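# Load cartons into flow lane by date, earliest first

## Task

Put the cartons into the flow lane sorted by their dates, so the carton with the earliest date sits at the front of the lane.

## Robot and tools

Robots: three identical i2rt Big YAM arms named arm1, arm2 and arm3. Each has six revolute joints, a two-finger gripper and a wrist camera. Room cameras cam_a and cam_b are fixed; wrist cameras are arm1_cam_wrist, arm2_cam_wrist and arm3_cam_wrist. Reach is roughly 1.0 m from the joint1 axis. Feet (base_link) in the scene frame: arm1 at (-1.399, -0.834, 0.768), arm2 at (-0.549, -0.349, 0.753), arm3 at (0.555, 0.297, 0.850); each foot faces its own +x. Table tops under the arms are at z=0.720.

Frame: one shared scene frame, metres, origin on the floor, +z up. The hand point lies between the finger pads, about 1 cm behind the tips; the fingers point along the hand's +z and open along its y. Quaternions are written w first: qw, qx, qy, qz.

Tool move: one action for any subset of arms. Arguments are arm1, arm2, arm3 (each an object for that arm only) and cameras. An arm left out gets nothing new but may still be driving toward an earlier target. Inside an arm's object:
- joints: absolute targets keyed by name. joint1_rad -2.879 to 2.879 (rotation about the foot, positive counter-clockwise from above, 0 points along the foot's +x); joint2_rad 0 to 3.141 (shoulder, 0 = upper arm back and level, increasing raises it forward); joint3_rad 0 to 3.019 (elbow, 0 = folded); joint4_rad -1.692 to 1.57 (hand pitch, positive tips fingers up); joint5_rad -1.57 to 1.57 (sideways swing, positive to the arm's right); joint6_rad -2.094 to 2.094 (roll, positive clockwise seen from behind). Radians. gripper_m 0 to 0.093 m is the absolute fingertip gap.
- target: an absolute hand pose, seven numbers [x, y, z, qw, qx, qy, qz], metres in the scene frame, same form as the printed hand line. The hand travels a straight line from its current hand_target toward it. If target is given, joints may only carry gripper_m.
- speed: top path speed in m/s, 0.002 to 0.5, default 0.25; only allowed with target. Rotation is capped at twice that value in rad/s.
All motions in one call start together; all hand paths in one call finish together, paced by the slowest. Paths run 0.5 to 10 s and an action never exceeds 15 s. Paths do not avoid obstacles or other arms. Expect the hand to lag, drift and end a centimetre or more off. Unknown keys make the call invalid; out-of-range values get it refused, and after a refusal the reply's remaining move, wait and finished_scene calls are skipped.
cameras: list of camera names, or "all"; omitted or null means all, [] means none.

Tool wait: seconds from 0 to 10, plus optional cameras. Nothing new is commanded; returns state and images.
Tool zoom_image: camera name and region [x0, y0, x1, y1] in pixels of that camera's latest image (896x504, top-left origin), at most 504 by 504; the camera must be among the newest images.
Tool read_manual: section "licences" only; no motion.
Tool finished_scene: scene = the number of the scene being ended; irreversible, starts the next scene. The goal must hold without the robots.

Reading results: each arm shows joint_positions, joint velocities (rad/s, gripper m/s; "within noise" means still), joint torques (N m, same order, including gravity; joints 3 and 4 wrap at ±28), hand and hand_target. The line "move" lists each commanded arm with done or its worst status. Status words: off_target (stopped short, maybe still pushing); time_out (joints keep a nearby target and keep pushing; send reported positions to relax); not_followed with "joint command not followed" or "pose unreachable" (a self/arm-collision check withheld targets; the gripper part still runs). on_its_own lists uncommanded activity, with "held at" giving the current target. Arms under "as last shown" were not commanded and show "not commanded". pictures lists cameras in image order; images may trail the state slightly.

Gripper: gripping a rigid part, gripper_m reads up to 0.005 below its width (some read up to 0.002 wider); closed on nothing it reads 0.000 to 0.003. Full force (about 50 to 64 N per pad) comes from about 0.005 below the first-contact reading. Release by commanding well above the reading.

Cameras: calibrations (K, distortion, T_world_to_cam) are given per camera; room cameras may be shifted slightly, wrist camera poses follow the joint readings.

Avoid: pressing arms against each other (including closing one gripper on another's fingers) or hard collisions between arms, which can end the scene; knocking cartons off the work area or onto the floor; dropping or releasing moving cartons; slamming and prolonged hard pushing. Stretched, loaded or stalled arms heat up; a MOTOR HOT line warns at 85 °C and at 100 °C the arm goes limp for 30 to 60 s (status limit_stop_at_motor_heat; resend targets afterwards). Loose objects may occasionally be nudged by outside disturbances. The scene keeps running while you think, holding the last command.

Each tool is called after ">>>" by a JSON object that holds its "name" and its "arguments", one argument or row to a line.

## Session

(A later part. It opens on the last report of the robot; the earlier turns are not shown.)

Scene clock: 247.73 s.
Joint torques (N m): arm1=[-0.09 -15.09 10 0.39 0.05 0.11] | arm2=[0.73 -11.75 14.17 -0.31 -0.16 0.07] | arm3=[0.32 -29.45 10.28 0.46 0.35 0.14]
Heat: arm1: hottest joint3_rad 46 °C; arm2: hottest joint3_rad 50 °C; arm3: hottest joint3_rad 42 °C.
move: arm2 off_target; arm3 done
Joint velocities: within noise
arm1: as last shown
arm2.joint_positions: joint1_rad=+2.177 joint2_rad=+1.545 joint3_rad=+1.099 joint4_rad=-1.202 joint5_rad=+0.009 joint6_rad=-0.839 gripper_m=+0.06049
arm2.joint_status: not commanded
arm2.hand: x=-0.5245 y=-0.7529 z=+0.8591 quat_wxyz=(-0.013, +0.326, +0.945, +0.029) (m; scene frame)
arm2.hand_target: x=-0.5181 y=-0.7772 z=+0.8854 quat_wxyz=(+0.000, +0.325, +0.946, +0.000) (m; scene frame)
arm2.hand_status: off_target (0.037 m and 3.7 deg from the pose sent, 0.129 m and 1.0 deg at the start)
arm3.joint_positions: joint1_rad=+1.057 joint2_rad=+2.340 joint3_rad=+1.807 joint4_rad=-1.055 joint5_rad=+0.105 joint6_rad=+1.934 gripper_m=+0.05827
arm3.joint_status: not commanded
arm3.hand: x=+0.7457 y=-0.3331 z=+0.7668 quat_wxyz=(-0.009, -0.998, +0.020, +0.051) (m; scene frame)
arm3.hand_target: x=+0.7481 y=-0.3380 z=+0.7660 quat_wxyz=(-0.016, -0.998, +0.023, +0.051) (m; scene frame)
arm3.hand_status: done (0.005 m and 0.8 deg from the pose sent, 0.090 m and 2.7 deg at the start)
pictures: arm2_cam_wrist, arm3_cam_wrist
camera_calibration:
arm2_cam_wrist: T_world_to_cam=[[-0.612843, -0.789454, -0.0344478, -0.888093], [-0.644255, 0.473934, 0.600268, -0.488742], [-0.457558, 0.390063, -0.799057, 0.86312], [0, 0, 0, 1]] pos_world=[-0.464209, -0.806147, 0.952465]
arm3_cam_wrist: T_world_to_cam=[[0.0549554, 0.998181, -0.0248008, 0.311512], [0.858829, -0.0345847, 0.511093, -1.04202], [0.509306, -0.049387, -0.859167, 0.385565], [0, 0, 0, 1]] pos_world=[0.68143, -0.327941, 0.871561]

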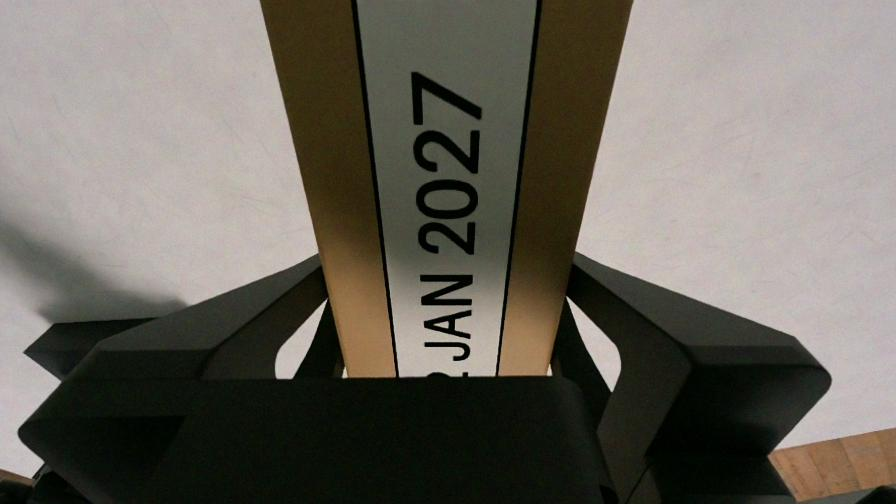

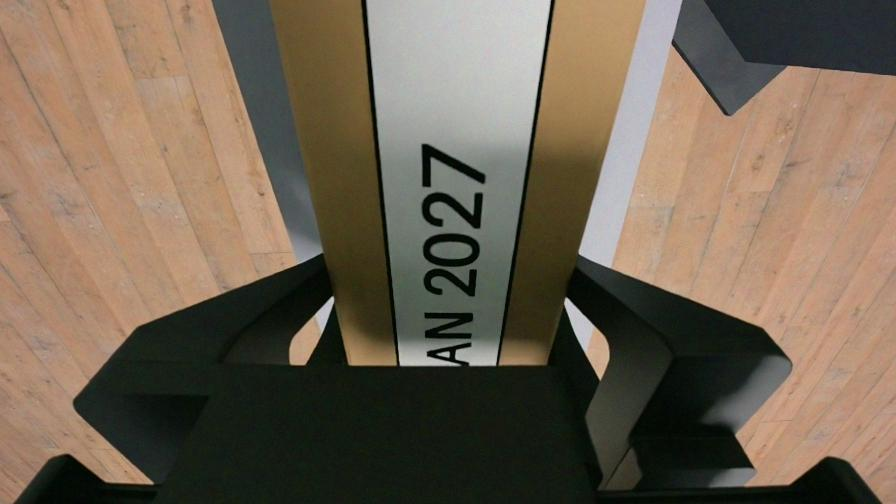

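>>> {"name": "move", "arguments": {
  "arm2": {"joints": {"joint1_rad": -1.740, "joint2_rad": 1.603, "joint3_rad": 1.245, "joint4_rad": -1.212, "joint5_rad": 0, "joint6_rad": 0.862}},
  "arm3": {"target": [0.748, -0.337, 0.787, 0.0155, 0.99833, -0.02048, -0.05145], "speed": 0.1, "joints": {"gripper_m": 0.093}},
  "cameras": []
}}

>>> {"name": "move", "arguments": {
  "arm2": {"target": [0.025, 0.008, 0.885, 0, 0, -1, 0], "speed": 0.4},
  "arm3": {"target": [0.748, -0.335, 0.88, 0.008, 0.99833, -0.02048, -0.05145], "speed": 0.3},
  "cameras": []
}}

>>> {"name": "move", "arguments": {
  "arm2": {"target": [0.025, 0.008, 0.772, 0, 0, -1, 0], "speed": 0.15},
  "arm3": {"joints": {"joint1_rad": -0.218, "joint2_rad": 1.418, "joint3_rad": 0.959, "joint4_rad": -1.112, "joint5_rad": 0, "joint6_rad": 0.618, "gripper_m": 0.093}},
  "cameras": ["arm2_cam_wrist", "cam_b"]
}}

Scene clock: 258.53 s.
Joint torques (N m): arm1=[-0.03 -15.03 10 0.39 0.06 0.11] | arm2=[0.03 -14.8 10.22 -0.21 0.03 0.08] | arm3=[0.32 -29.98 10.52 -0.16 0.26 0.1]
Heat: arm1: hottest joint3_rad 46 °C; arm2: hottest joint3_rad 51 °C; arm3: hottest joint3_rad 42 °C.
move: arm2 done; arm3 done
Joint velocities: within noise
arm1: as last shown
arm2.joint_positions: joint1_rad=-1.743 joint2_rad=+1.625 joint3_rad=+1.231 joint4_rad=-1.203 joint5_rad=+0.000 joint6_rad=+0.852 gripper_m=+0.06056
arm2.joint_status: all done
arm2.hand: x=-0.2515 y=-0.0025 z=+0.8642 quat_wxyz=(+0.004, +0.003, -1.000, +0.016) (m; scene frame)
arm2.hand_target: x=-0.2503 y=+0.0012 z=+0.8790 quat_wxyz=(-0.005, +0.000, -1.000, +0.005) (m; scene frame)
arm2.hand_status: not commanded
arm3.joint_positions: joint1_rad=+1.057 joint2_rad=+2.319 joint3_rad=+1.807 joint4_rad=-1.072 joint5_rad=+0.107 joint6_rad=+1.934 gripper_m=+0.09294
arm3.joint_status: all done
arm3.hand: x=+0.7453 y=-0.3334 z=+0.7803 quat_wxyz=(-0.012, -0.998, +0.020, +0.052) (m; scene frame)
arm3.hand_target: x=+0.7481 y=-0.3370 z=+0.7870 quat_wxyz=(-0.016, -0.998, +0.020, +0.051) (m; scene frame)
arm3.hand_status: done (0.008 m and 0.5 deg from the pose sent, 0.021 m and 0.7 deg at the start)
pictures: none
No camera images: "cameras" was empty.

Scene clock: 260.60 s.
Joint torques (N m): arm1=[0.03 -15.09 10.02 0.4 0.06 0.11] | arm2=[-0.03 -21.07 16.08 -0.32 -0.03 -0.12] | arm3=[0.26 -28.75 13.52 -0.12 0.07 0.1]
Heat: arm1: hottest joint3_rad 46 °C; arm2: hottest joint3_rad 52 °C; arm3: hottest joint3_rad 42 °C.
move: arm2 off_target; arm3 off_target
Joint velocities: within noise
arm1: as last shown
arm2.joint_positions: joint1_rad=-2.055 joint2_rad=+2.169 joint3_rad=+2.022 joint4_rad=-1.491 joint5_rad=-0.013 joint6_rad=+0.562 gripper_m=+0.06056
arm2.joint_status: not commanded
arm2.hand: x=+0.0066 y=-0.0067 z=+0.8584 quat_wxyz=(+0.027, -0.008, -0.999, +0.018) (m; scene frame)
arm2.hand_target: x=+0.0230 y=+0.0067 z=+0.8855 quat_wxyz=(-0.001, +0.000, -1.000, +0.000) (m; scene frame)
arm2.hand_status: off_target (0.035 m and 3.8 deg from the pose sent, 0.277 m and 1.9 deg at the start; pose on its path clipped on 15 of 62 steps)
arm3.joint_positions: joint1_rad=+1.057 joint2_rad=+2.204 joint3_rad=+1.857 joint4_rad=-1.265 joint5_rad=+0.107 joint6_rad=+1.934 gripper_m=+0.09294
arm3.joint_status: not commanded
arm3.hand: x=+0.7424 y=-0.3250 z=+0.8713 quat_wxyz=(+0.001, -0.998, +0.020, +0.056) (m; scene frame)
arm3.hand_target: x=+0.7480 y=-0.3346 z=+0.8803 quat_wxyz=(-0.008, -0.998, +0.020, +0.051) (m; scene frame)
arm3.hand_status: off_target (0.014 m and 1.2 deg from the pose sent, 0.100 m and 0.4 deg at the start)
pictures: none
No camera images: "cameras" was empty.

Scene clock: 262.37 s.
Joint torques (N m): arm1=[-0.03 -15.03 10.02 0.38 0.06 0.11] | arm2=[0.15 -21.36 8.91 0.72 -0.01 -0.1] | arm3=[-0.38 -14.45 9.98 0.31 0.01 -0.05]
Heat: arm1: hottest joint3_rad 46 °C; arm2: hottest joint3_rad 52 °C; arm3: hottest joint3_rad 42 °C.
move: arm2 done; arm3 done
Joint velocities: within noise
arm1: as last shown
arm2.joint_positions: joint1_rad=-2.054 joint2_rad=+2.241 joint3_rad=+1.943 joint4_rad=-1.267 joint5_rad=-0.014 joint6_rad=+0.562 gripper_m=+0.06056
arm2.joint_status: not commanded
arm2.hand: x=+0.0280 y=+0.0055 z=+0.7817 quat_wxyz=(-0.004, -0.007, -1.000, -0.002) (m; scene frame)
arm2.hand_target: x=+0.0248 y=+0.0080 z=+0.7721 quat_wxyz=(+0.000, +0.000, -1.000, +0.000) (m; scene frame)
arm2.hand_status: done (0.010 m and 0.9 deg from the pose sent, 0.090 m and 3.8 deg at the start)
arm3.joint_positions: joint1_rad=-0.212 joint2_rad=+1.422 joint3_rad=+0.958 joint4_rad=-1.110 joint5_rad=+0.002 joint6_rad=+0.627 gripper_m=+0.09295
arm3.joint_status: all done
arm3.hand: x=+0.2508 y=+0.0799 z=+0.9478 quat_wxyz=(+0.002, -1.000, +0.002, -0.002) (m; scene frame)
arm3.hand_target: x=+0.2496 y=+0.0813 z=+0.9493 quat_wxyz=(+0.000, -1.000, +0.000, -0.001) (m; scene frame)
arm3.hand_status: not commanded
pictures: arm2_cam_wrist, cam_b
camera_calibration:
arm2_cam_wrist: T_world_to_cam=[[-0.00917487, -0.999914, 0.00935418, -0.0034803], [-0.828949, 0.0128372, 0.559176, -0.406018], [-0.559248, -0.00262377, -0.828996, 0.786605], [0, 0, 0, 1]] pos_world=[0.103307, 0.00379602, 0.879161]

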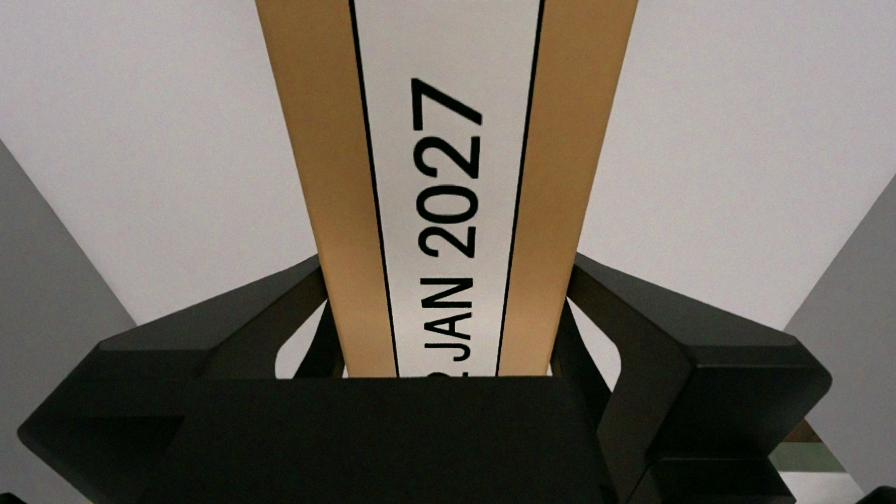

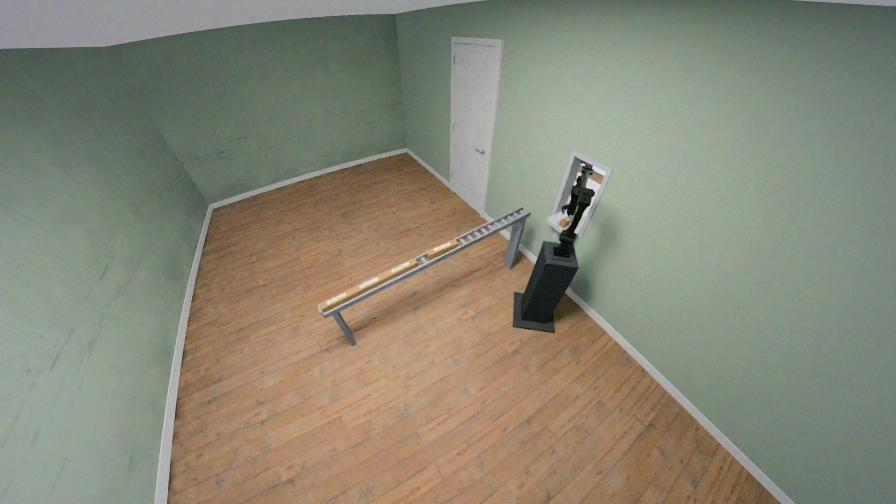

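>>> {"name": "move", "arguments": {
  "arm2": {"target": [0.025, 0.008, 0.787, 0, 0, -1, 0], "speed": 0.1, "joints": {"gripper_m": 0.093}},
  "cameras": []
}}

>>> {"name": "move", "arguments": {
  "arm2": {"target": [-0.25, 0.01, 0.90, 0, 0, -1, 0], "speed": 0.4},
  "cameras": []
}}

>>> {"name": "move", "arguments": {
  "arm2": {"joints": {"joint1_rad": 1.234, "joint2_rad": 1.560, "joint3_rad": 1.094, "joint4_rad": -1.105, "joint5_rad": 0, "joint6_rad": 0.171}},
  "arm3": {"target": [0.010, 0.004, 0.835, 0, 1, 0, 0], "speed": 0.3},
  "cameras": ["arm2_cam_wrist", "arm3_cam_wrist"]
}}

Scene clock: 266.77 s.
Joint torques (N m): arm1=[-0.03 -15.15 10.02 0.4 0.06 0.11] | arm2=[0.15 -23.06 10.1 -0.14 -0.01 -0.1] | arm3=[-0.26 -14.33 9.95 0.25 0 -0.03]
Heat: arm1: hottest joint3_rad 46 °C; arm2: hottest joint3_rad 52 °C; arm3: hottest joint3_rad 42 °C.
move: arm2 done
Joint velocities: within noise
arm1, arm3: as last shown
arm2.joint_positions: joint1_rad=-2.054 joint2_rad=+2.240 joint3_rad=+1.943 joint4_rad=-1.279 joint5_rad=-0.014 joint6_rad=+0.562 gripper_m=+0.09294
arm2.joint_status: all done
arm2.hand: x=+0.0255 y=+0.0040 z=+0.7822 quat_wxyz=(+0.001, -0.007, -1.000, +0.001) (m; scene frame)
arm2.hand_target: x=+0.0248 y=+0.0080 z=+0.7870 quat_wxyz=(+0.000, +0.000, -1.000, +0.000) (m; scene frame)
arm2.hand_status: done (0.006 m and 0.8 deg from the pose sent, 0.007 m and 0.9 deg at the start)
arm3.joint_positions: joint1_rad=-0.212 joint2_rad=+1.422 joint3_rad=+0.958 joint4_rad=-1.110 joint5_rad=+0.002 joint6_rad=+0.626 gripper_m=+0.09295
arm3.hand: x=+0.2508 y=+0.0799 z=+0.9478 quat_wxyz=(+0.002, -1.000, +0.001, -0.002) (m; scene frame)
pictures: none
No camera images: "cameras" was empty.

Scene clock: 268.60 s.
Joint torques (N m): arm1=[-0.09 -15.15 10.02 0.4 0.06 0.11] | arm2=[-0.03 -12.51 8.17 -0.02 0.11 0.04] | arm3=[-0.21 -14.33 9.96 0.34 0 -0.03]
Heat: arm1: hottest joint3_rad 46 °C; arm2: hottest joint3_rad 52 °C; arm3: hottest joint3_rad 42 °C.
move: arm2 off_target
Joint velocities: within noise
arm1.joint_positions: joint1_rad=+0.509 joint2_rad=+1.416 joint3_rad=+1.492 joint4_rad=-1.292 joint5_rad=+0.000 joint6_rad=-0.007 gripper_m=+0.09295
arm1.joint_status: not commanded
arm1.hand: x=-1.3860 y=-1.3323 z=+1.0782 quat_wxyz=(-0.125, -0.684, -0.708, +0.121) (m; scene frame)
arm1.hand_target: x=-1.3906 y=-1.3291 z=+1.0891 quat_wxyz=(-0.131, -0.689, -0.702, +0.126) (m; scene frame)
arm1.hand_status: not commanded
arm2.joint_positions: joint1_rad=-1.737 joint2_rad=+1.595 joint3_rad=+1.319 joint4_rad=-1.261 joint5_rad=-0.016 joint6_rad=+0.856 gripper_m=+0.09295
arm2.joint_status: not commanded
arm2.hand: x=-0.2440 y=+0.0157 z=+0.9095 quat_wxyz=(-0.010, +0.005, -1.000, -0.013) (m; scene frame)
arm2.hand_target: x=-0.2501 y=+0.0100 z=+0.9001 quat_wxyz=(+0.000, +0.000, -1.000, +0.000) (m; scene frame)
arm2.hand_status: off_target (0.013 m and 1.9 deg from the pose sent, 0.300 m and 0.8 deg at the start)
arm3: as last shown
pictures: none
No camera images: "cameras" was empty.

Scene clock: 271.03 s.
Joint torques (N m): arm1=[-0.09 -15.03 10.02 0.4 0.06 0.11] | arm2=[0.15 -11.58 7.5 0.09 0.04 -0.11] | arm3=[-0.44 -24.53 13.09 0.08 0.03 -0.02]
Heat: arm1: hottest joint3_rad 46 °C; arm2: hottest joint3_rad 52 °C; arm3: hottest joint3_rad 42 °C.
move: arm2 done; arm3 off_target
Joint velocities: within noise
arm1: as last shown
arm2.joint_positions: joint1_rad=+1.232 joint2_rad=+1.558 joint3_rad=+1.115 joint4_rad=-1.098 joint5_rad=-0.001 joint6_rad=+0.180 gripper_m=+0.09301
arm2.joint_status: all done
arm2.hand: x=-0.8861 y=-0.6268 z=+0.8535 quat_wxyz=(+0.013, +0.967, +0.253, -0.010) (m; scene frame)
arm2.hand_target: x=-0.8779 y=-0.6209 z=+0.8458 quat_wxyz=(+0.007, +0.966, +0.259, +0.003) (m; scene frame)
arm2.hand_status: not commanded
arm3.joint_positions: joint1_rad=-0.334 joint2_rad=+2.107 joint3_rad=+1.600 joint4_rad=-1.062 joint5_rad=+0.002 joint6_rad=+0.504 gripper_m=+0.09295
arm3.joint_status: not commanded
arm3.hand: x=+0.0214 y=+0.0053 z=+0.8389 quat_wxyz=(+0.001, -1.000, +0.001, +0.000) (m; scene frame)
arm3.hand_target: x=+0.0104 y=+0.0042 z=+0.8351 quat_wxyz=(+0.000, -1.000, +0.000, +0.000) (m; scene frame)
arm3.hand_status: off_target (0.012 m and 0.1 deg from the pose sent, 0.277 m and 0.3 deg at the start)
pictures: arm2_cam_wrist, arm3_cam_wrist
camera_calibration:
arm2_cam_wrist: T_world_to_cam=[[-0.494141, 0.869348, -0.00761873, 0.111573], [0.727459, 0.418257, 0.543935, 0.450455], [0.476055, 0.263238, -0.839093, 1.42584], [0, 0, 0, 1]] pos_world=[-0.951333, -0.660737, 0.952243]
arm3_cam_wrist: T_world_to_cam=[[0.0168932, 0.999857, -0.00124192, -0.00365081], [0.803482, -0.0128361, 0.595191, -0.514567], [0.59509, -0.0110526, -0.803583, 0.784444], [0, 0, 0, 1]] pos_world=[-0.053308, 0.00571539, 0.936627]

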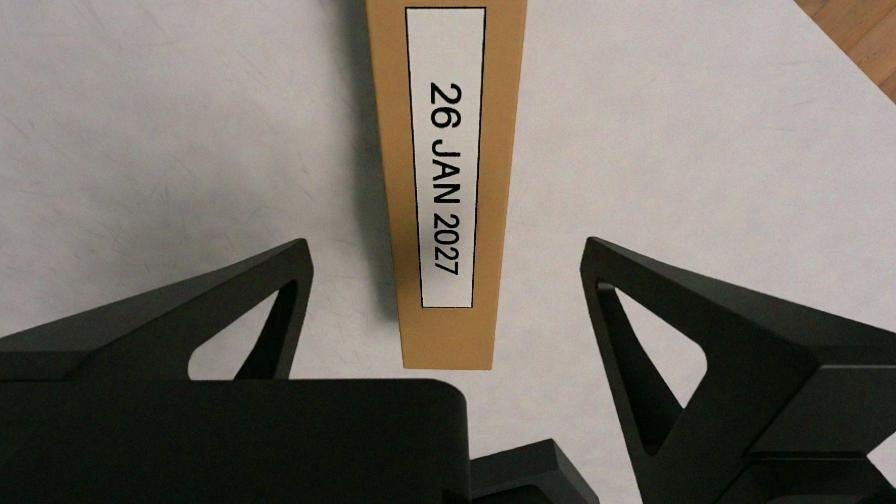

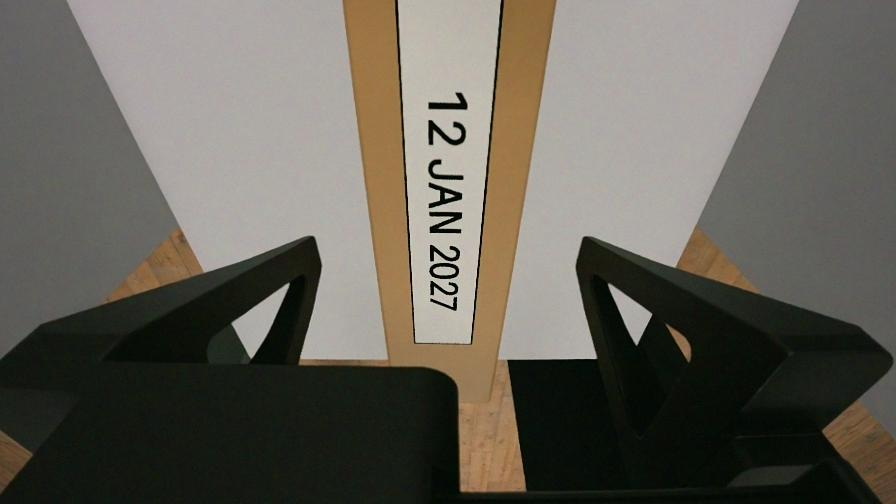

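>>> {"name": "move", "arguments": {
  "arm2": {"target": [-0.872, -0.6155, 0.748, 0, 0.9659, 0.2588, 0], "speed": 0.25},
  "arm3": {"target": [0.019, 0.003, 0.770, 0, 1, 0, 0], "speed": 0.2},
  "cameras": []
}}

>>> {"name": "move", "arguments": {
  "arm2": {"joints": {"gripper_m": 0.048}},
  "arm3": {"joints": {"gripper_m": 0.048}},
  "cameras": []
}}

>>> {"name": "move", "arguments": {
  "arm2": {"target": [-0.872, -0.6155, 0.870, 0, 0.9659, 0.2588, 0], "speed": 0.3},
  "arm3": {"target": [0.020, 0.005, 0.88, 0, 1, 0, 0], "speed": 0.25},
  "cameras": []
}}

>>> {"name": "move", "arguments": {
  "arm2": {"joints": {"joint1_rad": -1.740, "joint2_rad": 1.603, "joint3_rad": 1.245, "joint4_rad": -1.212, "joint5_rad": 0, "joint6_rad": 0.862}},
  "arm3": {"target": [0.745, -0.350, 0.875, 0.0165, 0.9982, -0.0255, -0.0514], "speed": 0.45},
  "cameras": []
}}

>>> {"name": "move", "arguments": {
  "arm2": {"target": [0.025, 0.008, 0.885, 0, 0, -1, 0], "speed": 0.4},
  "arm3": {"target": [0.748, -0.338, 0.766, 0.0155, 0.9982, -0.0235, -0.0514], "speed": 0.15},
  "cameras": ["arm2_cam_wrist", "arm3_cam_wrist", "cam_b"]
}}

Scene clock: 281.63 s.
Joint torques (N m): arm1=[-0.09 -15.15 9.99 0.39 0.06 0.11] | arm2=[0.21 -10.99 7.01 0.8 0.07 -0.1] | arm3=[0.21 -25.35 9.52 0.75 0.02 0.06]
Heat: arm1: hottest joint3_rad 47 °C; arm2: hottest joint3_rad 51 °C; arm3: hottest joint3_rad 43 °C.
move: arm2 done; arm3 off_target
Joint velocities: within noise
arm1: as last shown
arm2.joint_positions: joint1_rad=+1.232 joint2_rad=+1.684 joint3_rad=+0.965 joint4_rad=-0.844 joint5_rad=+0.013 joint6_rad=+0.180 gripper_m=+0.09301
arm2.joint_status: not commanded
arm2.hand: x=-0.8746 y=-0.6160 z=+0.7545 quat_wxyz=(+0.002, +0.967, +0.253, -0.003) (m; scene frame)
arm2.hand_target: x=-0.8719 y=-0.6154 z=+0.7481 quat_wxyz=(+0.000, +0.966, +0.259, +0.000) (m; scene frame)
arm2.hand_status: done (0.007 m and 0.8 deg from the pose sent, 0.107 m and 2.0 deg at the start)
arm3.joint_positions: joint1_rad=-0.334 joint2_rad=+2.189 joint3_rad=+1.572 joint4_rad=-0.945 joint5_rad=+0.002 joint6_rad=+0.504 gripper_m=+0.09295
arm3.joint_status: not commanded
arm3.hand: x=+0.0195 y=+0.0042 z=+0.7816 quat_wxyz=(-0.001, -1.000, +0.001, +0.003) (m; scene frame)
arm3.hand_target: x=+0.0193 y=+0.0031 z=+0.7701 quat_wxyz=(+0.000, -1.000, +0.000, +0.000) (m; scene frame)
arm3.hand_status: off_target (0.012 m and 0.4 deg from the pose sent, 0.069 m and 0.1 deg at the start)
pictures: none
No camera images: "cameras" was empty.

Scene clock: 282.23 s.
Joint torques (N m): arm1=[-0.09 -15.09 10.02 0.42 0.07 0.11] | arm2=[0.21 -11.05 7.05 0.76 0.15 -0.09] | arm3=[0.21 -25.52 9.54 0.7 0.07 0.08]
Heat: arm1: hottest joint3_rad 47 °C; arm2: hottest joint3_rad 50 °C; arm3: hottest joint3_rad 43 °C.
move: arm2 off_target; arm3 off_target
Joint velocities: within noise
arm1: as last shown
arm2.joint_positions: joint1_rad=+1.234 joint2_rad=+1.684 joint3_rad=+0.965 joint4_rad=-0.842 joint5_rad=+0.011 joint6_rad=+0.180 gripper_m=+0.06061
arm2.joint_status: gripper_m off_target (ended at +0.06064, target +0.04800)
arm2.hand: x=-0.8741 y=-0.6170 z=+0.7546 quat_wxyz=(+0.004, +0.967, +0.254, -0.003) (m; scene frame)
arm2.hand_target: x=-0.8719 y=-0.6154 z=+0.7481 quat_wxyz=(+0.000, +0.966, +0.259, +0.000) (m; scene frame)
arm2.hand_status: not commanded
arm3.joint_positions: joint1_rad=-0.334 joint2_rad=+2.189 joint3_rad=+1.572 joint4_rad=-0.944 joint5_rad=+0.001 joint6_rad=+0.504 gripper_m=+0.05814
arm3.joint_status: gripper_m off_target (ended at +0.05817, target +0.04800)
arm3.hand: x=+0.0195 y=+0.0039 z=+0.7816 quat_wxyz=(-0.002, -1.000, +0.001, +0.003) (m; scene frame)
arm3.hand_target: x=+0.0193 y=+0.0031 z=+0.7701 quat_wxyz=(+0.000, -1.000, +0.000, +0.000) (m; scene frame)
arm3.hand_status: not commanded
pictures: none
No camera images: "cameras" was empty.

Scene clock: 283.63 s.
Joint torques (N m): arm1=[-0.03 -15.03 10.03 0.42 0.06 0.11] | arm2=[0.5 -10.93 14.12 -0.25 0.06 -0.04] | arm3=[-0.09 -27.52 14.01 -0.12 0.06 0.04]
Heat: arm1: hottest joint3_rad 47 °C; arm2: hottest joint3_rad 51 °C; arm3: hottest joint3_rad 43 °C.
move: arm2 off_target; arm3 off_target
Joint velocities: within noise
arm1: as last shown
arm2.joint_positions: joint1_rad=+1.234 joint2_rad=+1.512 joint3_rad=+1.037 joint4_rad=-1.158 joint5_rad=+0.013 joint6_rad=+0.180 gripper_m=+0.06061
arm2.joint_status: not commanded
arm2.hand: x=-0.8522 y=-0.5964 z=+0.8455 quat_wxyz=(-0.012, +0.967, +0.254, +0.029) (m; scene frame)
arm2.hand_target: x=-0.8706 y=-0.6144 z=+0.8704 quat_wxyz=(+0.000, +0.966, +0.259, +0.000) (m; scene frame)
arm2.hand_status: off_target (0.037 m and 3.6 deg from the pose sent, 0.115 m and 0.8 deg at the start)
arm3.joint_positions: joint1_rad=-0.334 joint2_rad=+2.070 joint3_rad=+1.589 joint4_rad=-1.136 joint5_rad=+0.001 joint6_rad=+0.503 gripper_m=+0.05814
arm3.joint_status: not commanded
arm3.hand: x=+0.0375 y=+0.0139 z=+0.8572 quat_wxyz=(+0.012, -1.000, +0.000, -0.021) (m; scene frame)
arm3.hand_target: x=+0.0210 y=+0.0055 z=+0.8803 quat_wxyz=(+0.000, -1.000, +0.000, +0.000) (m; scene frame)
arm3.hand_status: off_target (0.030 m and 2.8 deg from the pose sent, 0.098 m and 0.4 deg at the start)
pictures: none
No camera images: "cameras" was empty.

Scene clock: 286.70 s.
Joint torques (N m): arm1=[-0.09 -15.09 10.02 0.4 0.06 0.11] | arm2=[0.15 -14.27 11.37 -0.24 0.02 0.08] | arm3=[-0.5 -28.69 15.35 -0.28 0.3 0.17]
Heat: arm1: hottest joint3_rad 47 °C; arm2: hottest joint3_rad 51 °C; arm3: hottest joint3_rad 43 °C.
move: arm2 done; arm3 off_target
Joint velocities: within noise
arm1: as last shown
arm2.joint_positions: joint1_rad=-1.744 joint2_rad=+1.619 joint3_rad=+1.215 joint4_rad=-1.203 joint5_rad=+0.001 joint6_rad=+0.852 gripper_m=+0.06066
arm2.joint_status: all done
arm2.hand: x=-0.2549 y=-0.0074 z=+0.8613 quat_wxyz=(+0.007, +0.003, -1.000, +0.020) (m; scene frame)
arm2.hand_target: x=-0.2502 y=+0.0012 z=+0.8790 quat_wxyz=(-0.005, +0.000, -1.000, +0.005) (m; scene frame)
arm2.hand_status: not commanded
arm3.joint_positions: joint1_rad=+1.057 joint2_rad=+2.230 joint3_rad=+1.875 joint4_rad=-1.255 joint5_rad=+0.106 joint6_rad=+1.927 gripper_m=+0.05814
arm3.joint_status: not commanded
arm3.hand: x=+0.7443 y=-0.3305 z=+0.8608 quat_wxyz=(+0.001, -0.998, +0.016, +0.056) (m; scene frame)
arm3.hand_target: x=+0.7445 y=-0.3491 z=+0.8755 quat_wxyz=(-0.017, -0.998, +0.026, +0.051) (m; scene frame)
arm3.hand_status: off_target (0.024 m and 2.4 deg from the pose sent, 0.796 m and 9.4 deg at the start; pose on its path clipped on 11 of 92 steps)
pictures: none
No camera images: "cameras" was empty.

Scene clock: 288.77 s.
Joint torques (N m): arm1=[-0.03 -15.15 10.03 0.4 0.07 0.11] | arm2=[-0.03 -21.54 16.23 -0.35 -0.04 -0.12] | arm3=[0.44 -29.57 10.36 0.43 0.36 0.13]
Heat: arm1: hottest joint3_rad 47 °C; arm2: hottest joint3_rad 52 °C; arm3: hottest joint3_rad 43 °C.
move: arm2 off_target; arm3 done
Joint velocities: within noise
arm1: as last shown
arm2.joint_positions: joint1_rad=-2.055 joint2_rad=+2.171 joint3_rad=+2.018 joint4_rad=-1.489 joint5_rad=-0.013 joint6_rad=+0.562 gripper_m=+0.06066
arm2.joint_status: not commanded
arm2.hand: x=+0.0059 y=-0.0071 z=+0.8556 quat_wxyz=(+0.029, -0.008, -0.999, +0.019) (m; scene frame)
arm2.hand_target: x=+0.0228 y=+0.0066 z=+0.8854 quat_wxyz=(-0.001, +0.000, -1.000, +0.000) (m; scene frame)
arm2.hand_status: off_target (0.038 m and 4.1 deg from the pose sent, 0.281 m and 2.4 deg at the start; pose on its path clipped on 16 of 62 steps)
arm3.joint_positions: joint1_rad=+1.057 joint2_rad=+2.341 joint3_rad=+1.806 joint4_rad=-1.055 joint5_rad=+0.105 joint6_rad=+1.934 gripper_m=+0.05814
arm3.joint_status: not commanded
arm3.hand: x=+0.7455 y=-0.3323 z=+0.7657 quat_wxyz=(-0.008, -0.998, +0.020, +0.052) (m; scene frame)
arm3.hand_target: x=+0.7478 y=-0.3380 z=+0.7661 quat_wxyz=(-0.016, -0.998, +0.024, +0.051) (m; scene frame)
arm3.hand_status: done (0.006 m and 0.9 deg from the pose sent, 0.095 m and 2.2 deg at the start)
pictures: arm2_cam_wrist, arm3_cam_wrist, cam_b
camera_calibration:
arm2_cam_wrist: T_world_to_cam=[[-0.00902198, -0.998655, 0.0510523, -0.0527278], [-0.79025, 0.0384038, 0.61158, -0.51028], [-0.612718, -0.0348264, -0.789534, 0.801799], [0, 0, 0, 1]] pos_world=[0.0875521, -0.00513639, 0.947816]
arm3_cam_wrist: T_world_to_cam=[[0.0549594, 0.99824, -0.0222944, 0.308728], [0.859241, -0.0359095, 0.51031, -1.04144], [0.508611, -0.0472026, -0.859702, 0.38644], [0, 0, 0, 1]] pos_world=[0.68133, -0.327342, 0.870562]

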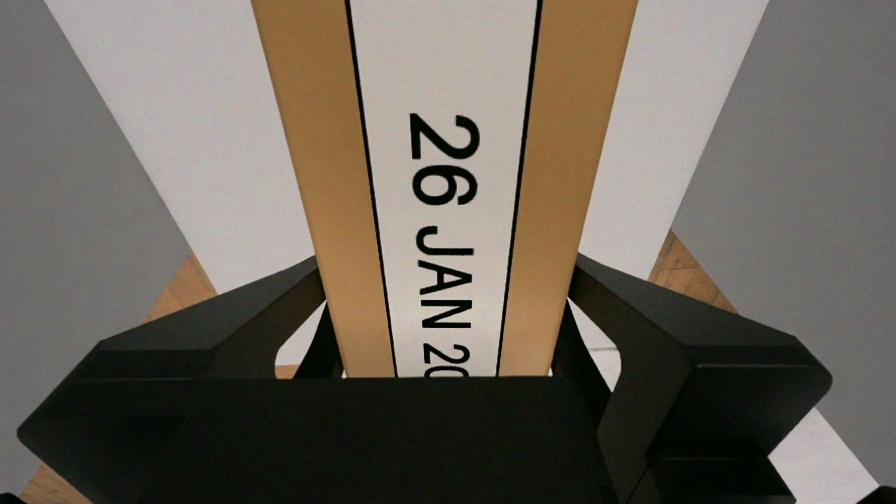

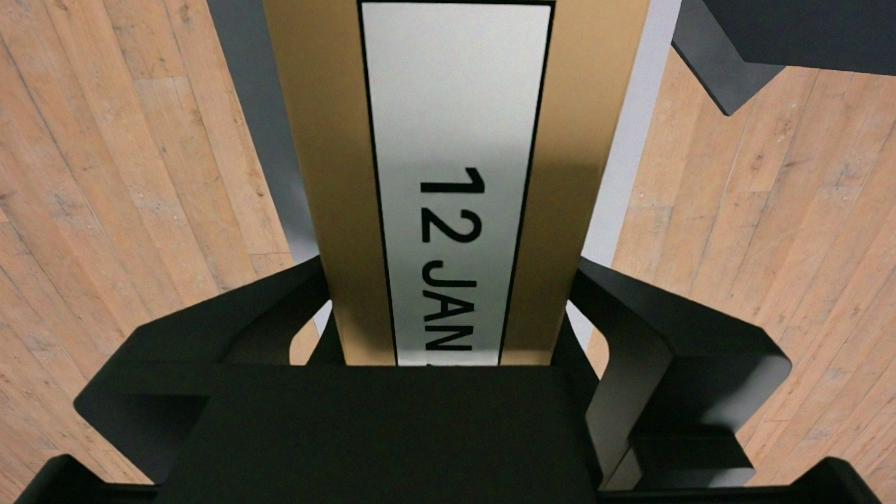

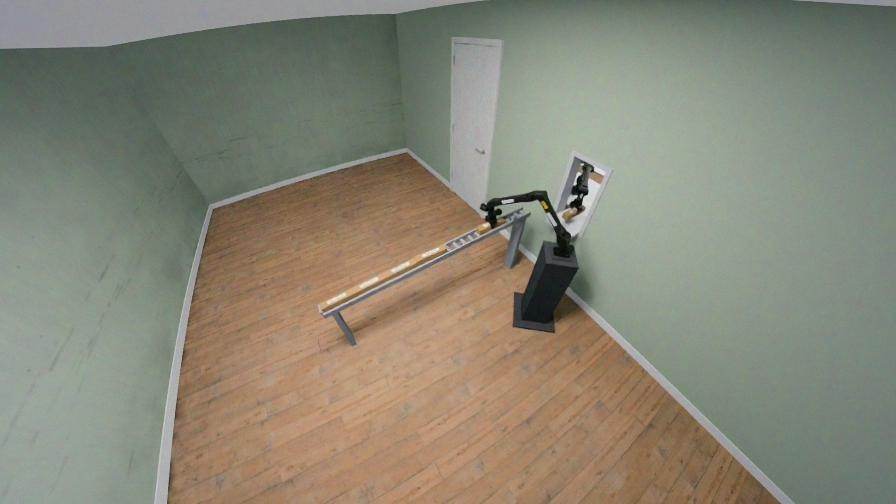

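>>> {"name": "move", "arguments": {
  "arm2": {"target": [0.025, 0.008, 0.772, 0, 0, -1, 0], "speed": 0.15},
  "arm3": {"target": [0.748, -0.337, 0.787, 0.0155, 0.99833, -0.02048, -0.05145], "speed": 0.1, "joints": {"gripper_m": 0.093}},
  "cameras": []
}}

>>> {"name": "move", "arguments": {
  "arm2": {"target": [0.025, 0.008, 0.787, 0, 0, -1, 0], "speed": 0.1, "joints": {"gripper_m": 0.093}},
  "arm3": {"target": [0.748, -0.335, 0.88, 0.008, 0.99833, -0.02048, -0.05145], "speed": 0.3},
  "cameras": []
}}

>>> {"name": "move", "arguments": {
  "arm2": {"target": [-0.25, 0.01, 0.90, 0, 0, -1, 0], "speed": 0.4},
  "arm3": {"joints": {"joint1_rad": -0.218, "joint2_rad": 1.418, "joint3_rad": 0.959, "joint4_rad": -1.112, "joint5_rad": 0, "joint6_rad": 0.618, "gripper_m": 0.093}},
  "cameras": []
}}

>>> {"name": "move", "arguments": {
  "arm3": {"target": [0.010, 0.004, 0.835, 0, 1, 0, 0], "speed": 0.3},
  "cameras": ["arm3_cam_wrist", "cam_b"]
}}

Scene clock: 296.77 s.
Joint torques (N m): arm1=[-0.03 -15.09 10.02 0.4 0.06 0.11] | arm2=[0.15 -21.6 8.9 0.91 0.03 -0.1] | arm3=[-0.15 -30.1 10.89 0.36 0.25 0.09]
Heat: arm1: hottest joint3_rad 47 °C; arm2: hottest joint3_rad 52 °C; arm3: hottest joint3_rad 43 °C.
move: arm2 done; arm3 off_target
Joint velocities: within noise
arm1: as last shown
arm2.joint_positions: joint1_rad=-2.055 joint2_rad=+2.244 joint3_rad=+1.944 joint4_rad=-1.272 joint5_rad=-0.015 joint6_rad=+0.561 gripper_m=+0.06066
arm2.joint_status: not commanded
arm2.hand: x=+0.0269 y=+0.0047 z=+0.7801 quat_wxyz=(+0.000, -0.007, -1.000, +0.000) (m; scene frame)
arm2.hand_target: x=+0.0250 y=+0.0079 z=+0.7721 quat_wxyz=(+0.000, +0.000, -1.000, +0.000) (m; scene frame)
arm2.hand_status: done (0.009 m and 0.8 deg from the pose sent, 0.087 m and 4.1 deg at the start)
arm3.joint_positions: joint1_rad=+1.060 joint2_rad=+2.316 joint3_rad=+1.802 joint4_rad=-1.087 joint5_rad=+0.107 joint6_rad=+1.935 gripper_m=+0.09294
arm3.joint_status: all done
arm3.hand: x=+0.7461 y=-0.3277 z=+0.7802 quat_wxyz=(-0.004, -0.998, +0.018, +0.055) (m; scene frame)
arm3.hand_target: x=+0.7479 y=-0.3367 z=+0.7871 quat_wxyz=(-0.015, -0.998, +0.020, +0.052) (m; scene frame)
arm3.hand_status: off_target (0.012 m and 1.4 deg from the pose sent, 0.022 m and 0.9 deg at the start)
pictures: none
No camera images: "cameras" was empty.

Scene clock: 298.03 s.
Joint torques (N m): arm1=[-0.03 -15.15 10.03 0.39 0.06 0.11] | arm2=[0.21 -22.65 10.22 -0.12 0.02 -0.1] | arm3=[0.09 -27.05 12.93 -0.12 0.08 0.08]
Heat: arm1: hottest joint3_rad 47 °C; arm2: hottest joint3_rad 52 °C; arm3: hottest joint3_rad 43 °C.
move: arm2 done; arm3 done
Joint velocities: within noise
arm1.joint_positions: joint1_rad=+0.509 joint2_rad=+1.416 joint3_rad=+1.492 joint4_rad=-1.292 joint5_rad=+0.000 joint6_rad=-0.007 gripper_m=+0.09295
arm1.joint_status: not commanded
arm1.hand: x=-1.3860 y=-1.3323 z=+1.0782 quat_wxyz=(-0.125, -0.684, -0.708, +0.121) (m; scene frame)
arm1.hand_target: x=-1.3906 y=-1.3291 z=+1.0891 quat_wxyz=(-0.131, -0.689, -0.702, +0.126) (m; scene frame)
arm1.hand_status: not commanded
arm2.joint_positions: joint1_rad=-2.055 joint2_rad=+2.242 joint3_rad=+1.944 joint4_rad=-1.279 joint5_rad=-0.015 joint6_rad=+0.561 gripper_m=+0.09294
arm2.joint_status: all done
arm2.hand: x=+0.0254 y=+0.0039 z=+0.7808 quat_wxyz=(+0.002, -0.007, -1.000, +0.001) (m; scene frame)
arm2.hand_target: x=+0.0250 y=+0.0079 z=+0.7870 quat_wxyz=(+0.000, +0.000, -1.000, +0.000) (m; scene frame)
arm2.hand_status: done (0.007 m and 0.9 deg from the pose sent, 0.008 m and 0.8 deg at the start)
arm3.joint_positions: joint1_rad=+1.060 joint2_rad=+2.189 joint3_rad=+1.865 joint4_rad=-1.265 joint5_rad=+0.107 joint6_rad=+1.935 gripper_m=+0.09294
arm3.joint_status: not commanded
arm3.hand: x=+0.7462 y=-0.3286 z=+0.8839 quat_wxyz=(-0.010, -0.998, +0.019, +0.052) (m; scene frame)
arm3.hand_target: x=+0.7479 y=-0.3347 z=+0.8798 quat_wxyz=(-0.008, -0.998, +0.020, +0.051) (m; scene frame)
arm3.hand_status: done (0.008 m and 0.3 deg from the pose sent, 0.100 m and 0.7 deg at the start)
pictures: none
No camera images: "cameras" was empty.

Scene clock: 299.87 s.
Joint torques (N m): arm1=[-0.03 -15.09 10 0.4 0.06 0.11] | arm2=[0.09 -12.51 8.17 -0.01 0.11 0.06] | arm3=[-0.38 -14.27 9.99 0.25 -0.01 -0.03]
Heat: arm1: hottest joint3_rad 47 °C; arm2: hottest joint3_rad 52 °C; arm3: hottest joint3_rad 43 °C.
move: arm2 off_target; arm3 done
Joint velocities: within noise
arm1: as last shown
arm2.joint_positions: joint1_rad=-1.737 joint2_rad=+1.595 joint3_rad=+1.319 joint4_rad=-1.261 joint5_rad=-0.016 joint6_rad=+0.856 gripper_m=+0.09294
arm2.joint_status: not commanded
arm2.hand: x=-0.2439 y=+0.0156 z=+0.9095 quat_wxyz=(-0.010, +0.005, -1.000, -0.013) (m; scene frame)
arm2.hand_target: x=-0.2500 y=+0.0099 z=+0.9001 quat_wxyz=(+0.000, +0.000, -1.000, +0.000) (m; scene frame)
arm2.hand_status: off_target (0.013 m and 1.9 deg from the pose sent, 0.300 m and 0.9 deg at the start)
arm3.joint_positions: joint1_rad=-0.212 joint2_rad=+1.418 joint3_rad=+0.957 joint4_rad=-1.110 joint5_rad=+0.002 joint6_rad=+0.627 gripper_m=+0.09295
arm3.joint_status: all done
arm3.hand: x=+0.2510 y=+0.0799 z=+0.9488 quat_wxyz=(+0.001, -1.000, +0.001, -0.001) (m; scene frame)
arm3.hand_target: x=+0.2496 y=+0.0812 z=+0.9496 quat_wxyz=(+0.000, -1.000, +0.000, -0.001) (m; scene frame)
arm3.hand_status: not commanded
pictures: none
No camera images: "cameras" was empty.

Scene clock: 301.83 s.
Joint torques (N m): arm1=[-0.03 -15.15 10.02 0.39 0.06 0.11] | arm2=[0.03 -12.57 8.17 -0.02 0.11 0.09] | arm3=[-0.67 -24.76 13.12 0.06 0.02 -0.04]
Heat: arm1: hottest joint3_rad 47 °C; arm2: hottest joint3_rad 52 °C; arm3: hottest joint3_rad 43 °C.
move: arm3 off_target
Joint velocities: within noise
arm1, arm2: as last shown
arm2.joint_positions: joint1_rad=-1.737 joint2_rad=+1.595 joint3_rad=+1.319 joint4_rad=-1.261 joint5_rad=-0.016 joint6_rad=+0.857 gripper_m=+0.09294
arm2.hand: x=-0.2439 y=+0.0156 z=+0.9095 quat_wxyz=(-0.010, +0.004, -1.000, -0.013) (m; scene frame)
arm3.joint_positions: joint1_rad=-0.334 joint2_rad=+2.107 joint3_rad=+1.600 joint4_rad=-1.062 joint5_rad=+0.002 joint6_rad=+0.504 gripper_m=+0.09295
arm3.joint_status: not commanded
arm3.hand: x=+0.0213 y=+0.0052 z=+0.8389 quat_wxyz=(+0.001, -1.000, +0.001, +0.000) (m; scene frame)
arm3.hand_target: x=+0.0104 y=+0.0041 z=+0.8352 quat_wxyz=(+0.000, -1.000, +0.000, +0.000) (m; scene frame)
arm3.hand_status: off_target (0.012 m and 0.1 deg from the pose sent, 0.277 m and 0.2 deg at the start)
pictures: arm3_cam_wrist, cam_b
camera_calibration:
arm3_cam_wrist: T_world_to_cam=[[0.0168703, 0.999857, -0.00138764, -0.00351548], [0.803696, -0.0127349, 0.594903, -0.514345], [0.5948, -0.0111514, -0.803796, 0.784708], [0, 0, 0, 1]] pos_world=[-0.0533079, 0.00571545, 0.936726]

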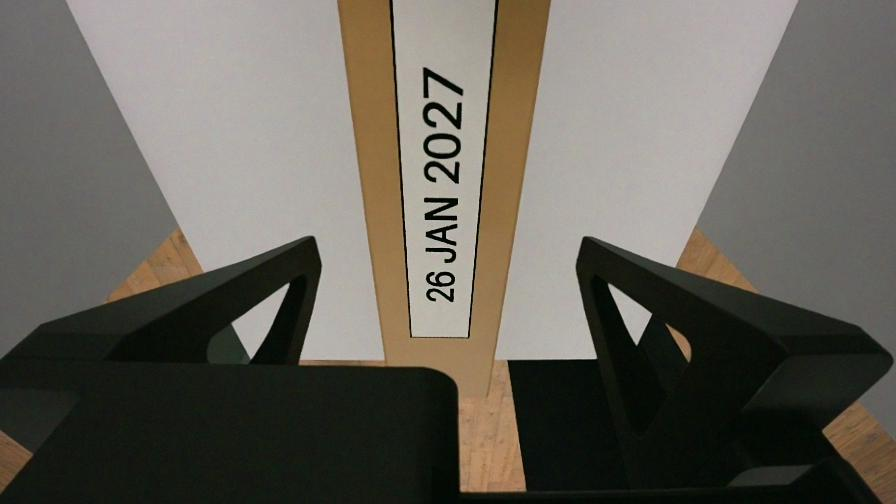

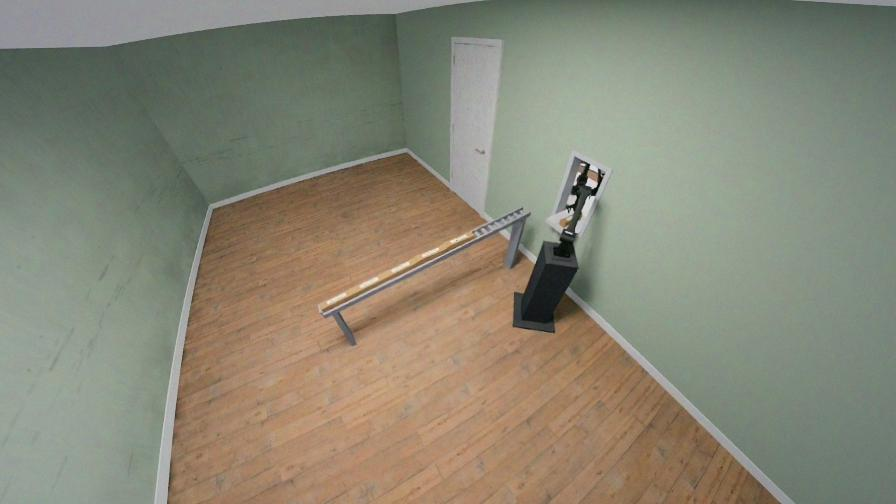

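>>> {"name": "move", "arguments": {
  "arm3": {"target": [0.016, 0.001, 0.770, 0, 1, 0, 0], "speed": 0.2},
  "cameras": []
}}

>>> {"name": "move", "arguments": {
  "arm3": {"joints": {"gripper_m": 0.048}},
  "cameras": []
}}

>>> {"name": "move", "arguments": {
  "arm3": {"target": [0.018, 0.005, 0.88, 0, 1, 0, 0], "speed": 0.25},
  "cameras": []
}}

>>> {"name": "move", "arguments": {
  "arm3": {"target": [0.745, -0.350, 0.875, 0.0165, 0.9982, -0.0255, -0.0514], "speed": 0.45},
  "cameras": []
}}

>>> {"name": "move", "arguments": {
  "arm3": {"target": [0.748, -0.338, 0.766, 0.0155, 0.9982, -0.0235, -0.0514], "speed": 0.15},
  "cameras": ["arm3_cam_wrist", "cam_b"]
}}

Scene clock: 307.33 s.
Joint torques (N m): arm1=[-0.03 -15.15 10.02 0.4 0.06 0.11] | arm2=[0.03 -12.57 8.17 -0.01 0.11 0.09] | arm3=[-0.03 -25.41 9.57 0.77 0.02 0.06]
Heat: arm1: hottest joint3_rad 47 °C; arm2: hottest joint3_rad 52 °C; arm3: hottest joint3_rad 43 °C.
move: arm3 off_target
Joint velocities: within noise
arm1, arm2: as last shown
arm3.joint_positions: joint1_rad=-0.334 joint2_rad=+2.196 joint3_rad=+1.587 joint4_rad=-0.952 joint5_rad=+0.002 joint6_rad=+0.504 gripper_m=+0.09295
arm3.joint_status: not commanded
arm3.hand: x=+0.0161 y=+0.0023 z=+0.7824 quat_wxyz=(-0.001, -1.000, +0.001, +0.004) (m; scene frame)
arm3.hand_target: x=+0.0163 y=+0.0010 z=+0.7702 quat_wxyz=(+0.000, -1.000, +0.000, +0.000) (m; scene frame)
arm3.hand_status: off_target (0.012 m and 0.5 deg from the pose sent, 0.069 m and 0.1 deg at the start)
pictures: none
No camera images: "cameras" was empty.

Scene clock: 307.93 s.
Joint torques (N m): arm1=[0.03 -15.09 10.02 0.39 0.06 0.11] | arm2=[0.03 -12.57 8.18 -0.02 0.11 0.09] | arm3=[0.26 -25.41 9.54 0.77 0.05 0.06]
Heat: arm1: hottest joint3_rad 47 °C; arm2: hottest joint3_rad 52 °C; arm3: hottest joint3_rad 43 °C.
move: arm3 off_target
Joint velocities: within noise
arm1, arm2: as last shown
arm3.joint_positions: joint1_rad=-0.334 joint2_rad=+2.196 joint3_rad=+1.587 joint4_rad=-0.952 joint5_rad=+0.002 joint6_rad=+0.504 gripper_m=+0.05823
arm3.joint_status: gripper_m off_target (ended at +0.05826, target +0.04800)
arm3.hand: x=+0.0161 y=+0.0021 z=+0.7824 quat_wxyz=(-0.002, -1.000, +0.001, +0.004) (m; scene frame)
arm3.hand_target: x=+0.0162 y=+0.0010 z=+0.7702 quat_wxyz=(+0.000, -1.000, +0.000, +0.000) (m; scene frame)
arm3.hand_status: not commanded
pictures: none
No camera images: "cameras" was empty.

Scene clock: 309.30 s.
Joint torques (N m): arm1=[0.03 -15.09 10 0.39 0.06 0.12] | arm2=[0.03 -12.51 8.2 -0.01 0.11 0.09] | arm3=[0.03 -28.04 14.19 -0.17 0.05 0.03]
Heat: arm1: hottest joint3_rad 47 °C; arm2: hottest joint3_rad 52 °C; arm3: hottest joint3_rad 43 °C.
move: arm3 off_target
Joint velocities: within noise
arm1, arm2: as last shown
arm3.joint_positions: joint1_rad=-0.334 joint2_rad=+2.077 joint3_rad=+1.592 joint4_rad=-1.139 joint5_rad=+0.002 joint6_rad=+0.504 gripper_m=+0.05823
arm3.joint_status: not commanded
arm3.hand: x=+0.0373 y=+0.0140 z=+0.8543 quat_wxyz=(+0.014, -1.000, +0.001, -0.024) (m; scene frame)
arm3.hand_target: x=+0.0192 y=+0.0056 z=+0.8804 quat_wxyz=(+0.000, -1.000, +0.000, +0.000) (m; scene frame)
arm3.hand_status: off_target (0.033 m and 3.1 deg from the pose sent, 0.098 m and 0.5 deg at the start)
pictures: none
No camera images: "cameras" was empty.

Scene clock: 312.37 s.
Joint torques (N m): arm1=[-0.03 -15.21 10 0.4 0.06 0.11] | arm2=[0.09 -12.51 8.18 -0.02 0.11 0.09] | arm3=[-0.21 -29.1 15.54 -0.27 0.31 0.16]
Heat: arm1: hottest joint3_rad 47 °C; arm2: hottest joint3_rad 52 °C; arm3: hottest joint3_rad 43 °C.
move: arm3 off_target
Joint velocities: within noise
arm1, arm2: as last shown
arm3.joint_positions: joint1_rad=+1.057 joint2_rad=+2.234 joint3_rad=+1.872 joint4_rad=-1.255 joint5_rad=+0.106 joint6_rad=+1.927 gripper_m=+0.05823
arm3.joint_status: not commanded
arm3.hand: x=+0.7439 y=-0.3290 z=+0.8576 quat_wxyz=(+0.004, -0.998, +0.016, +0.057) (m; scene frame)
arm3.hand_target: x=+0.7446 y=-0.3488 z=+0.8755 quat_wxyz=(-0.017, -0.998, +0.025, +0.051) (m; scene frame)
arm3.hand_status: off_target (0.027 m and 2.7 deg from the pose sent, 0.796 m and 9.7 deg at the start; pose on its path clipped on 21 of 92 steps)
pictures: none
No camera images: "cameras" was empty.

Scene clock: 313.77 s.
Joint torques (N m): arm1=[-0.09 -15.09 10 0.4 0.06 0.11] | arm2=[0.03 -12.51 8.17 -0.02 0.11 0.1] | arm3=[0.32 -29.45 10.32 0.36 0.33 0.13]
Heat: arm1: hottest joint3_rad 47 °C; arm2: hottest joint3_rad 52 °C; arm3: hottest joint3_rad 44 °C.
move: arm3 done
Joint velocities: within noise
arm1, arm2: as last shown
arm3.joint_positions: joint1_rad=+1.057 joint2_rad=+2.341 joint3_rad=+1.806 joint4_rad=-1.055 joint5_rad=+0.105 joint6_rad=+1.934 gripper_m=+0.05823
arm3.joint_status: not commanded
arm3.hand: x=+0.7455 y=-0.3325 z=+0.7657 quat_wxyz=(-0.008, -0.998, +0.020, +0.052) (m; scene frame)
arm3.hand_target: x=+0.7480 y=-0.3379 z=+0.7660 quat_wxyz=(-0.016, -0.998, +0.023, +0.051) (m; scene frame)
arm3.hand_status: done (0.006 m and 0.9 deg from the pose sent, 0.092 m and 2.5 deg at the start)
pictures: arm3_cam_wrist, cam_b
camera_calibration:
arm3_cam_wrist: T_world_to_cam=[[0.054961, 0.998221, -0.0231118, 0.309533], [0.859337, -0.0355021, 0.510177, -1.04126], [0.508448, -0.0479006, -0.859759, 0.386367], [0, 0, 0, 1]] pos_world=[0.68133, -0.327441, 0.870561]

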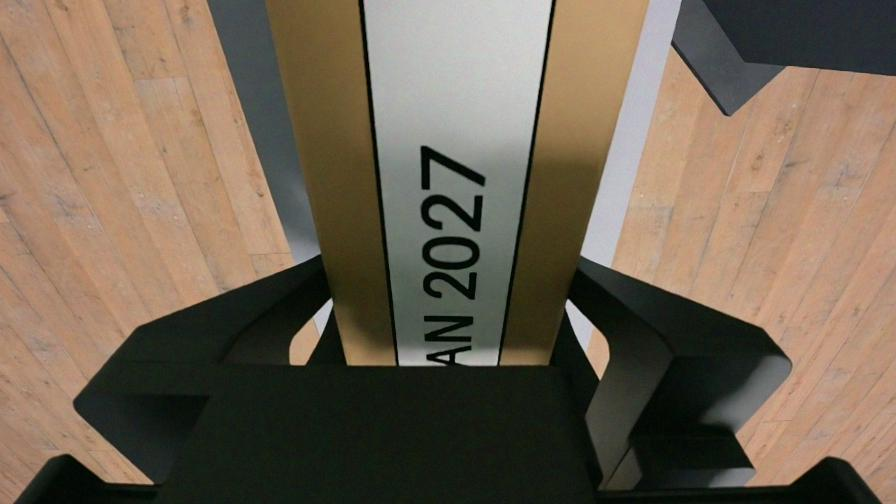

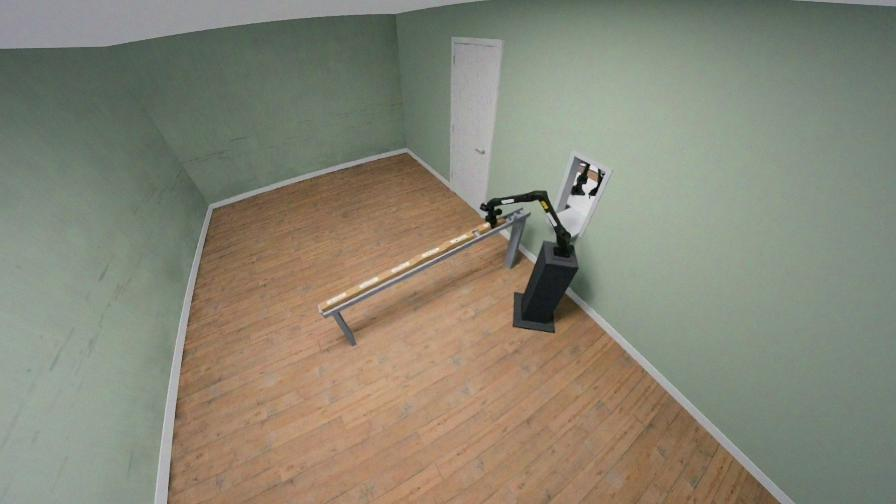

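>>> {"name": "move", "arguments": {
  "arm3": {"target": [0.748, -0.337, 0.787, 0.0155, 0.99833, -0.02048, -0.05145], "speed": 0.1, "joints": {"gripper_m": 0.093}},
  "cameras": []
}}

>>> {"name": "move", "arguments": {
  "arm3": {"target": [0.748, -0.335, 0.90, 0.008, 0.99833, -0.02048, -0.05145], "speed": 0.3},
  "cameras": ["arm3_cam_wrist", "cam_b"]
}}

>>> {"name": "zoom_image", "arguments": {
  "camera": "cam_b",
  "region": [310, 190, 550, 325]
}}

Scene clock: 317.60 s.
Joint torques (N m): arm1=[-0.03 -15.03 10.02 0.39 0.06 0.11] | arm2=[0.09 -12.57 8.18 -0.02 0.11 0.09] | arm3=[0.15 -30.56 10.76 -0.05 0.27 0.08]
Heat: arm1: hottest joint3_rad 47 °C; arm2: hottest joint3_rad 52 °C; arm3: hottest joint3_rad 43 °C.
move: arm3 off_target
Joint velocities: within noise
arm1.joint_positions: joint1_rad=+0.509 joint2_rad=+1.416 joint3_rad=+1.492 joint4_rad=-1.292 joint5_rad=+0.000 joint6_rad=-0.007 gripper_m=+0.09295
arm1.joint_status: not commanded
arm1.hand: x=-1.3860 y=-1.3323 z=+1.0782 quat_wxyz=(-0.125, -0.684, -0.708, +0.121) (m; scene frame)
arm1.hand_target: x=-1.3906 y=-1.3291 z=+1.0891 quat_wxyz=(-0.131, -0.689, -0.702, +0.126) (m; scene frame)
arm1.hand_status: not commanded
arm2: as last shown
arm3.joint_positions: joint1_rad=+1.060 joint2_rad=+2.320 joint3_rad=+1.804 joint4_rad=-1.074 joint5_rad=+0.107 joint6_rad=+1.934 gripper_m=+0.09294
arm3.joint_status: all done
arm3.hand: x=+0.7466 y=-0.3310 z=+0.7784 quat_wxyz=(-0.009, -0.998, +0.019, +0.053) (m; scene frame)
arm3.hand_target: x=+0.7480 y=-0.3370 z=+0.7872 quat_wxyz=(-0.016, -0.998, +0.020, +0.051) (m; scene frame)
arm3.hand_status: off_target (0.011 m and 0.8 deg from the pose sent, 0.022 m and 0.8 deg at the start)
pictures: none
No camera images: "cameras" was empty.

Scene clock: 318.87 s.
Joint torques (N m): arm1=[-0.03 -15.15 9.99 0.39 0.06 0.11] | arm2=[0.09 -12.57 8.17 -0.01 0.11 0.1] | arm3=[0.26 -26.4 13.07 -0.18 0.1 0.1]
Heat: arm1: hottest joint3_rad 47 °C; arm2: hottest joint3_rad 52 °C; arm3: hottest joint3_rad 43 °C.
move: arm3 done
Joint velocities: within noise
arm1: as last shown
arm2.joint_positions: joint1_rad=-1.737 joint2_rad=+1.595 joint3_rad=+1.319 joint4_rad=-1.261 joint5_rad=-0.016 joint6_rad=+0.857 gripper_m=+0.09294
arm2.joint_status: not commanded
arm2.hand: x=-0.2439 y=+0.0156 z=+0.9095 quat_wxyz=(-0.010, +0.004, -1.000, -0.013) (m; scene frame)
arm2.hand_target: x=-0.2500 y=+0.0099 z=+0.9001 quat_wxyz=(+0.000, +0.000, -1.000, +0.000) (m; scene frame)
arm2.hand_status: not commanded
arm3.joint_positions: joint1_rad=+1.060 joint2_rad=+2.165 joint3_rad=+1.891 joint4_rad=-1.306 joint5_rad=+0.107 joint6_rad=+1.934 gripper_m=+0.09294
arm3.joint_status: not commanded
arm3.hand: x=+0.7459 y=-0.3297 z=+0.9082 quat_wxyz=(-0.013, -0.998, +0.019, +0.051) (m; scene frame)
arm3.hand_target: x=+0.7479 y=-0.3348 z=+0.9001 quat_wxyz=(-0.008, -0.998, +0.020, +0.051) (m; scene frame)
arm3.hand_status: done (0.010 m and 0.6 deg from the pose sent, 0.122 m and 0.3 deg at the start)
pictures: arm3_cam_wrist, cam_b
camera_calibration:
arm3_cam_wrist: T_world_to_cam=[[0.0518645, 0.998115, -0.0328246, 0.32112], [0.858992, -0.0278226, 0.511232, -1.11233], [0.509355, -0.0547109, -0.858816, 0.504949], [0, 0, 0, 1]] pos_world=[0.681628, -0.323836, 1.01286]

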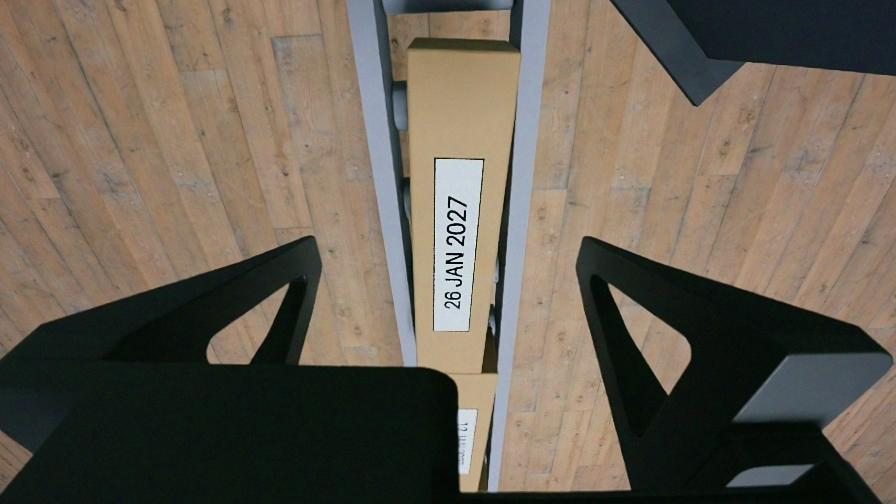

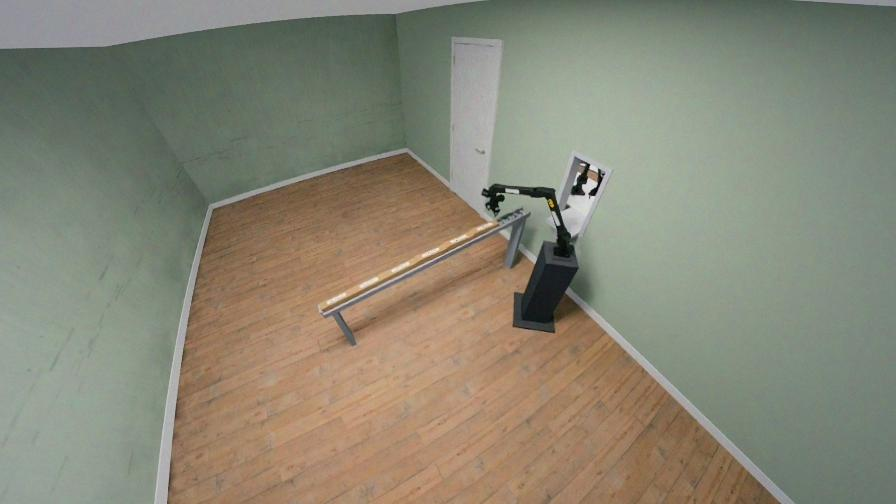

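Scaled by 2.100 from the camera's 896x504 image, which has a finer 1280x720 frame.

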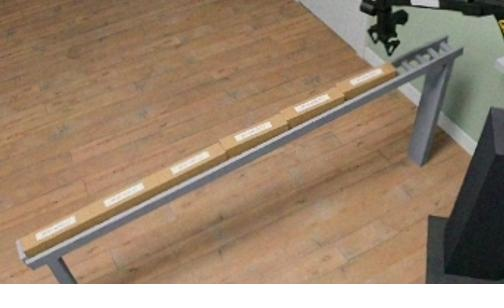

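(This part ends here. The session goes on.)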